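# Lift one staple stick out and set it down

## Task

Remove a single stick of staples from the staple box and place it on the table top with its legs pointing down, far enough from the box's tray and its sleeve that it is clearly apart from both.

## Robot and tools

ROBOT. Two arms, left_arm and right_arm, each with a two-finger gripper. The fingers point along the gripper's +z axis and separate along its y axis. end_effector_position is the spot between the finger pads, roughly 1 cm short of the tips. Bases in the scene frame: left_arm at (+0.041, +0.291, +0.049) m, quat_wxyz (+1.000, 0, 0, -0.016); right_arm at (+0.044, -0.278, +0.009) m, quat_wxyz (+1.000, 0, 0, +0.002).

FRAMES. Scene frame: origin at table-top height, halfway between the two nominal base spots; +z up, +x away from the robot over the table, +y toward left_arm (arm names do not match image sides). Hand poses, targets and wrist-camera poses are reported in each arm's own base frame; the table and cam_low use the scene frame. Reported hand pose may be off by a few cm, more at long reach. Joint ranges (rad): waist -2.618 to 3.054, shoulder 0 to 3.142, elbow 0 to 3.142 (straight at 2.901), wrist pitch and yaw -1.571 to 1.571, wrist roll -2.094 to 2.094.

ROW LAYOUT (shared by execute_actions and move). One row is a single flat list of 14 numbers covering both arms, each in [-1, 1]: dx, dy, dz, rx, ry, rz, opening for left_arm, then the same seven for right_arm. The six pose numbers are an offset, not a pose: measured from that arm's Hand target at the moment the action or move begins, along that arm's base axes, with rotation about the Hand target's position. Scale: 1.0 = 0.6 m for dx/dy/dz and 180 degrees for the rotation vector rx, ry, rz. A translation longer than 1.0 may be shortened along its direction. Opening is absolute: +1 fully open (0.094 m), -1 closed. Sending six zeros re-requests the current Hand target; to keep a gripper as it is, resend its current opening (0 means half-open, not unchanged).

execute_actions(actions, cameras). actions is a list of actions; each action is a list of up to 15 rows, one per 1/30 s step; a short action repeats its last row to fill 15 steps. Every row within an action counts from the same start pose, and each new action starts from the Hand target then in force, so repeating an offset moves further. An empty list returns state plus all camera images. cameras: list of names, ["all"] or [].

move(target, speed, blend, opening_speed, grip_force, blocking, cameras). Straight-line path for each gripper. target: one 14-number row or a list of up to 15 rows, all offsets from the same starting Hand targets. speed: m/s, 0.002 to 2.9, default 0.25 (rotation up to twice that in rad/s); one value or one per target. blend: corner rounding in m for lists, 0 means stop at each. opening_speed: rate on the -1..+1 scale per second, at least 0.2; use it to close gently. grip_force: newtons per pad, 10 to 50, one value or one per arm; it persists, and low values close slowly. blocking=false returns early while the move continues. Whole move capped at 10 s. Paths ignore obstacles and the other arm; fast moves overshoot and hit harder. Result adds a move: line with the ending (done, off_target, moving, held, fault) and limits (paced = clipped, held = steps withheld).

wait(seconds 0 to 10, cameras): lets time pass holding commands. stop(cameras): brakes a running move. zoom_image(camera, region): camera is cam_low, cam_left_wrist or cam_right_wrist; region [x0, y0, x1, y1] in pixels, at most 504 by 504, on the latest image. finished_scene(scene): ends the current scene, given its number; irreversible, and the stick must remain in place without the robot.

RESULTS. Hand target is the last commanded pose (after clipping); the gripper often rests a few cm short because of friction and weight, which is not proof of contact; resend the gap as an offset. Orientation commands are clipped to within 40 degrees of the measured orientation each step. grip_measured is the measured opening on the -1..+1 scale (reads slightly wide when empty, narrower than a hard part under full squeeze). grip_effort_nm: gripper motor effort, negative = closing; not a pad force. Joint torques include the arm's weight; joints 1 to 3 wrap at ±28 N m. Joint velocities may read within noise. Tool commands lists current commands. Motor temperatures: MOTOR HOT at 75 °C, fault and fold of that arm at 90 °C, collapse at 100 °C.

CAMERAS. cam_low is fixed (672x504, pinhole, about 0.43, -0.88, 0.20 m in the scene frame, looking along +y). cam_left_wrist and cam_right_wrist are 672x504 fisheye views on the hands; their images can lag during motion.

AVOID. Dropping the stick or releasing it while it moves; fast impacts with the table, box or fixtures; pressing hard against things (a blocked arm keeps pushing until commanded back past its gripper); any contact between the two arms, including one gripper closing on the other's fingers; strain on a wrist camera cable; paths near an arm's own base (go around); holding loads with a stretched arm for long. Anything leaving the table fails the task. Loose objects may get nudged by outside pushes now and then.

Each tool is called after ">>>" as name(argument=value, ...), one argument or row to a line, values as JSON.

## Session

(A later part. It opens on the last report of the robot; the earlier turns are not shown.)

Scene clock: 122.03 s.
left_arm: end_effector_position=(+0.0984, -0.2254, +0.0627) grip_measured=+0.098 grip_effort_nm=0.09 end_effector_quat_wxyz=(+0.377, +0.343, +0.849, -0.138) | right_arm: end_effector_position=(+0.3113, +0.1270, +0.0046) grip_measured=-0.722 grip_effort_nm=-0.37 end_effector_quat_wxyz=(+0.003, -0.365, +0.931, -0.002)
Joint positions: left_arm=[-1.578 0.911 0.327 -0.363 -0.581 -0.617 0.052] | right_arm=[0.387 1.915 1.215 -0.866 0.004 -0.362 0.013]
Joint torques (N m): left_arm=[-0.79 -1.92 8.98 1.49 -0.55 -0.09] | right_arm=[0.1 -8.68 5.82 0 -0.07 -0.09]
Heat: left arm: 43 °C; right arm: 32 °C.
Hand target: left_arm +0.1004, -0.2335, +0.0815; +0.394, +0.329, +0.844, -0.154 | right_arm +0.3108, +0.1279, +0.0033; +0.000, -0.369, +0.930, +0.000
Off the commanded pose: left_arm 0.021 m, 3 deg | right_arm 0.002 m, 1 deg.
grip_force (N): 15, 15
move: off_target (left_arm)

>>> move(
  target=[0,0,0,0,0,0,0.1, 0,0,0,0,0,0,-0.45],
  speed=0.03,
  opening_speed=0.3,
  cameras=["cam_right_wrist","cam_low"],
)

>>> zoom_image(
  camera="cam_low",
  region=[250, 340, 370, 420],
)

>>> zoom_image(
  camera="cam_right_wrist",
  region=[270, 270, 410, 390],
)

Scene clock: 123.53 s.
left_arm: end_effector_position=(+0.0984, -0.2254, +0.0627) grip_measured=+0.098 grip_effort_nm=0.09 end_effector_quat_wxyz=(+0.377, +0.343, +0.849, -0.138) | right_arm: end_effector_position=(+0.3101, +0.1278, +0.0046) grip_measured=-0.452 grip_effort_nm=0.12 end_effector_quat_wxyz=(+0.001, -0.366, +0.931, +0.001)
Joint positions: left_arm=[-1.578 0.911 0.327 -0.363 -0.581 -0.617 0.052] | right_arm=[0.387 1.915 1.215 -0.869 -0.002 -0.362 0.026]
Joint torques (N m): left_arm=[-0.79 -1.91 8.99 1.5 -0.55 -0.09] | right_arm=[0.12 -8.66 5.82 0.03 0.01 -0.08]
Heat: left arm: 43 °C; right arm: 32 °C.
Hand target: left_arm +0.1004, -0.2335, +0.0815; +0.394, +0.329, +0.844, -0.154 | right_arm +0.3108, +0.1279, +0.0033; +0.000, -0.369, +0.929, +0.000
Off the commanded pose: left_arm 0.021 m, 3 deg | right_arm 0.002 m, 0 deg.
grip_force (N): 15, 15
move: off_target (left_arm)
camera_calibration:
cam_right_wrist: T_world_to_cam=[[0.751985, -0.659144, -0.00689104, -0.147166], [-0.578739, -0.665187, 0.471792, 0.296908], [-0.315563, -0.350792, -0.881683, 0.262883], [0, 0, 0, 1]] pos_world=[0.365455, 0.192713, 0.0906866]
Images, in order (width x height): cam_low 672x504, cam_right_wrist 672x504.

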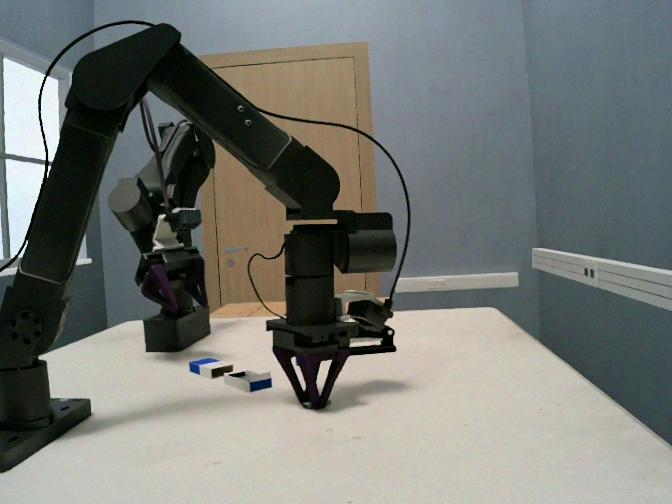

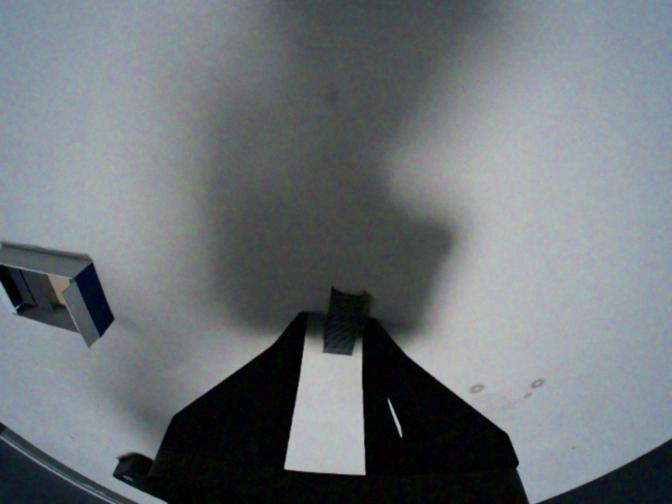

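Scaled by 4.200 from the camera's 672x504 image, which has a finer 960x720 frame.

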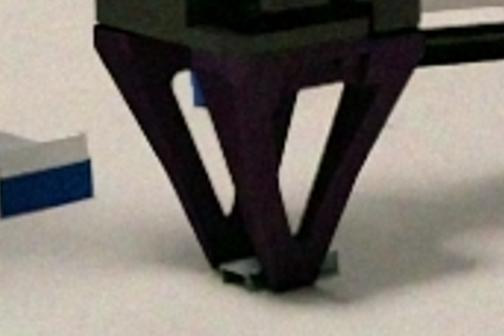

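Scaled by 3.600 from the camera's 672x504 image, which has a finer 960x720 frame.

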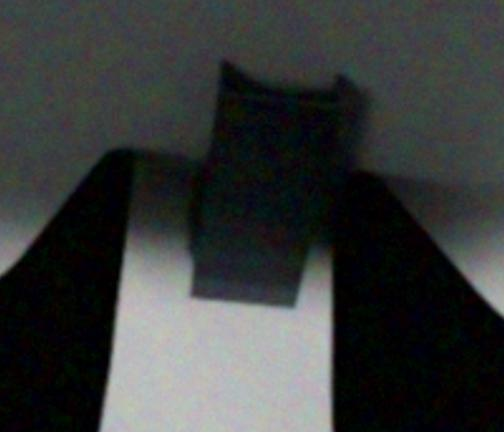

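>>> move(
  target=[
    [0,0,0,0,0,0,0.1, 0,0,0,0,0,0,-0.25],
    [0,0,0,0,0,0,0.1, 0.0,0.0,0.09,0,0,0,-0.25],
  ],
  speed=[0.03,0.08],
  opening_speed=0.4,
  cameras=["cam_right_wrist","cam_low"],
)

>>> zoom_image(
  camera="cam_low",
  region=[200, 330, 360, 430],
)

>>> zoom_image(
  camera="cam_right_wrist",
  region=[270, 200, 410, 320],
)

Scene clock: 125.93 s.
left_arm: end_effector_position=(+0.0984, -0.2254, +0.0627) grip_measured=+0.098 grip_effort_nm=0.09 end_effector_quat_wxyz=(+0.377, +0.343, +0.849, -0.138) | right_arm: end_effector_position=(+0.3038, +0.1254, +0.0432) grip_measured=-0.252 grip_effort_nm=0.11 end_effector_quat_wxyz=(-0.021, -0.366, +0.930, +0.001)
Joint positions: left_arm=[-1.578 0.911 0.327 -0.363 -0.581 -0.617 0.052] | right_arm=[0.387 1.875 1.325 -1.062 -0.003 -0.363 0.035]
Joint torques (N m): left_arm=[-0.79 -1.92 8.99 1.49 -0.55 -0.09] | right_arm=[0.13 -11.51 7.82 -0.17 0.01 -0.07]
Heat: left arm: 43 °C; right arm: 32 °C.
Hand target: left_arm +0.1004, -0.2335, +0.0815; +0.394, +0.329, +0.844, -0.154 | right_arm +0.3108, +0.1279, +0.0573; +0.000, -0.369, +0.929, +0.000
Off the commanded pose: left_arm 0.021 m, 3 deg | right_arm 0.016 m, 2 deg.
grip_force (N): 15, 15
move: off_target (left_arm, right_arm)
camera_calibration:
cam_right_wrist: T_world_to_cam=[[0.75176, -0.658882, -0.0270643, -0.142882], [-0.55843, -0.657903, 0.505291, 0.264914], [-0.350733, -0.364744, -0.862524, 0.305559], [0, 0, 0, 1]] pos_world=[0.362518, 0.191596, 0.125826]
Images, in order (width x height): cam_low 672x504, cam_right_wrist 672x504.

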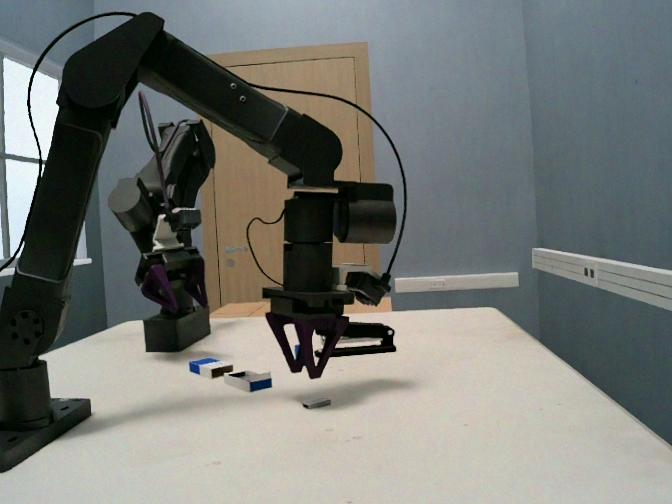

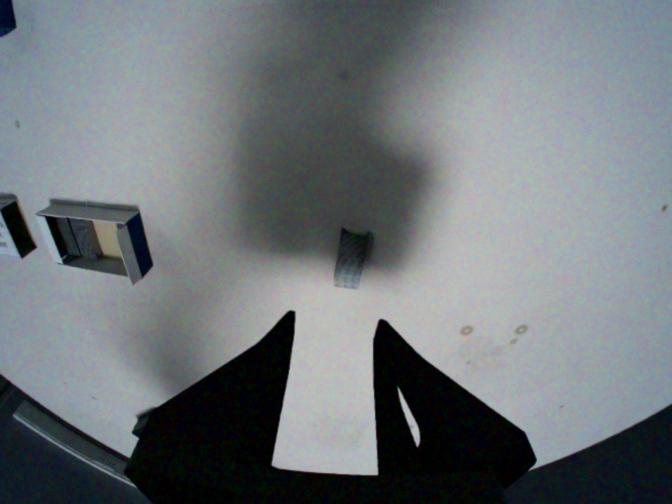

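Scaled by 3.150 from the camera's 672x504 image, which has a finer 960x720 frame.

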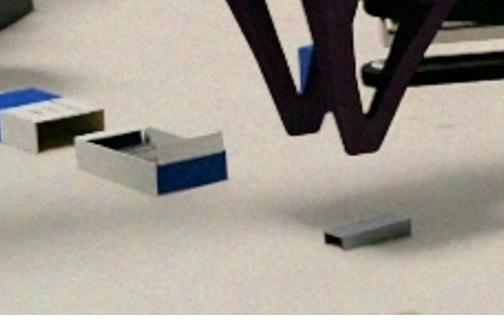

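Scaled by 3.600 from the camera's 672x504 image, which has a finer 960x720 frame.

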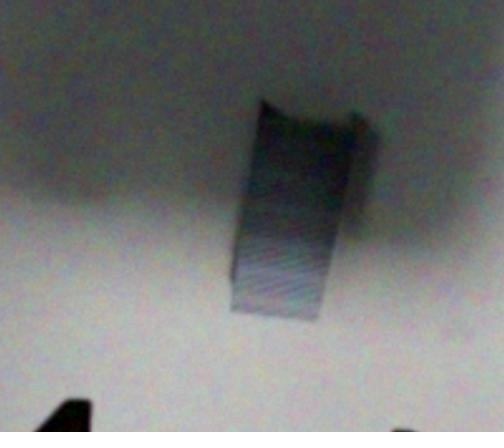

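>>> zoom_image(
  camera="cam_right_wrist",
  region=[20, 180, 170, 300],
)

>>> wait(
  seconds=0.5,
  cameras=["cam_left_wrist","cam_low"],
)

>>> zoom_image(
  camera="cam_left_wrist",
  region=[270, 60, 470, 200],
)

Scaled by 3.360 from the camera's 672x504 image, which has a finer 960x720 frame.

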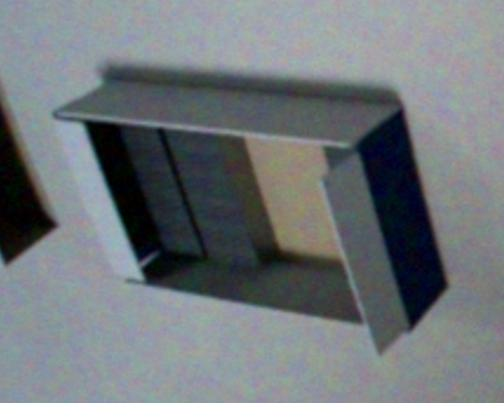

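Scene clock: 126.67 s.
left_arm: end_effector_position=(+0.0984, -0.2254, +0.0627) grip_measured=+0.098 grip_effort_nm=0.09 end_effector_quat_wxyz=(+0.377, +0.343, +0.849, -0.138) | right_arm: end_effector_position=(+0.3037, +0.1253, +0.0432) grip_measured=-0.252 grip_effort_nm=0.11 end_effector_quat_wxyz=(-0.021, -0.366, +0.930, +0.001)
Joint positions: left_arm=[-1.578 0.911 0.327 -0.363 -0.581 -0.617 0.052] | right_arm=[0.387 1.875 1.325 -1.062 -0.003 -0.363 0.035]
Joint torques (N m): left_arm=[-0.79 -1.91 8.98 1.49 -0.55 -0.09] | right_arm=[0.13 -11.49 7.82 -0.13 0.01 -0.07]
Heat: left arm: 43 °C; right arm: 32 °C.
Hand target: left_arm +0.1004, -0.2335, +0.0815; +0.394, +0.329, +0.844, -0.154 | right_arm +0.3108, +0.1279, +0.0573; +0.000, -0.369, +0.929, +0.000
Tool commands: left_gripper/opening=+0.1 right_gripper/opening=-0.25
Off the commanded pose: left_arm 0.021 m, 3 deg | right_arm 0.016 m, 2 deg.
grip_force (N): 15, 15
wait: 0.50 s; at rest from the start
camera_calibration:
cam_left_wrist: T_world_to_cam=[[-0.615546, -0.78543, 0.0648336, -0.12363], [-0.758555, 0.568147, -0.319066, 0.256402], [0.213769, -0.24558, -0.945512, 0.103867], [0, 0, 0, 1]] pos_world=[0.0961916, -0.217268, 0.188032]
Images, in order (width x height): cam_low 672x504, cam_left_wrist 672x504.

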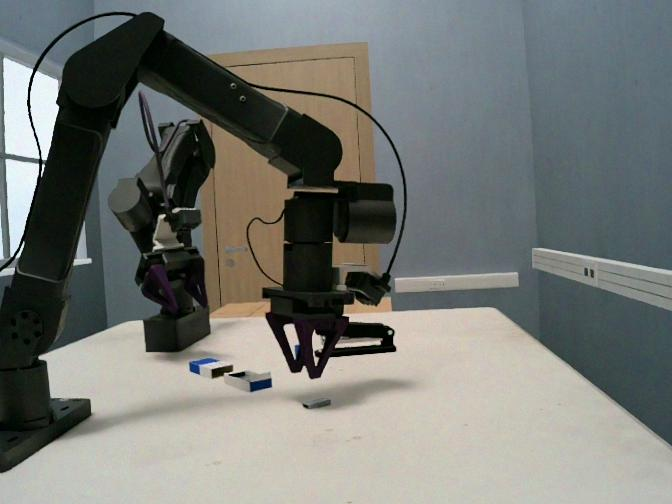

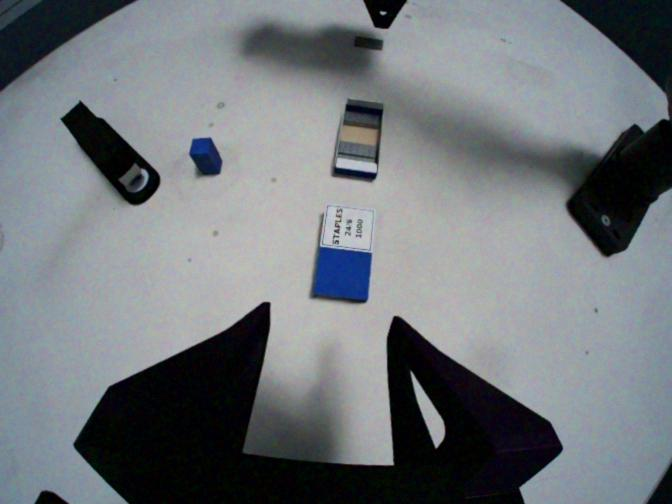

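Scaled by 2.520 from the camera's 672x504 image, which has a finer 960x720 frame.

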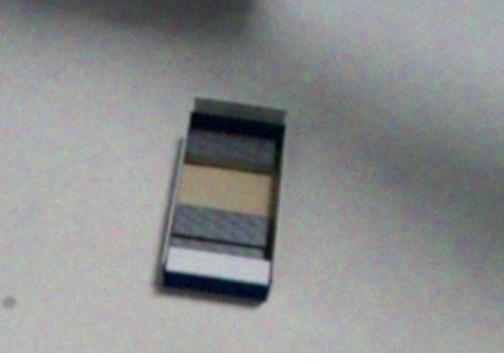

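>>> move(
  target=[0,0,0,0,0,0,0.1, -0.05,-0.05,0.12,0,0,0,-0.25],
  speed=0.2,
)

>>> finished_scene(
  scene=2,
)

Scene clock: 128.10 s.
left_arm: end_effector_position=(+0.0984, -0.2254, +0.0627) grip_measured=+0.098 grip_effort_nm=0.09 end_effector_quat_wxyz=(+0.377, +0.343, +0.849, -0.138) | right_arm: end_effector_position=(+0.2771, +0.0987, +0.1204) grip_measured=-0.252 grip_effort_nm=0.11 end_effector_quat_wxyz=(-0.012, -0.368, +0.930, +0.001)
Joint positions: left_arm=[-1.578 0.911 0.327 -0.363 -0.581 -0.617 0.052] | right_arm=[0.338 1.679 1.399 -1.315 -0.002 -0.416 0.035]
Joint torques (N m): left_arm=[-0.79 -1.91 8.98 1.49 -0.55 -0.09] | right_arm=[-0.47 -8.61 7.88 -0.12 0.01 -0.08]
Heat: left arm: 43 °C; right arm: 33 °C.
Hand target: left_arm +0.1004, -0.2335, +0.0815; +0.394, +0.329, +0.844, -0.154 | right_arm +0.2808, +0.0978, +0.1292; +0.000, -0.369, +0.930, +0.000
Off the commanded pose: left_arm 0.021 m, 3 deg | right_arm 0.010 m, 1 deg.
grip_force (N): 15, 15
move: off_target (left_arm)

The scene is finished: the task was done.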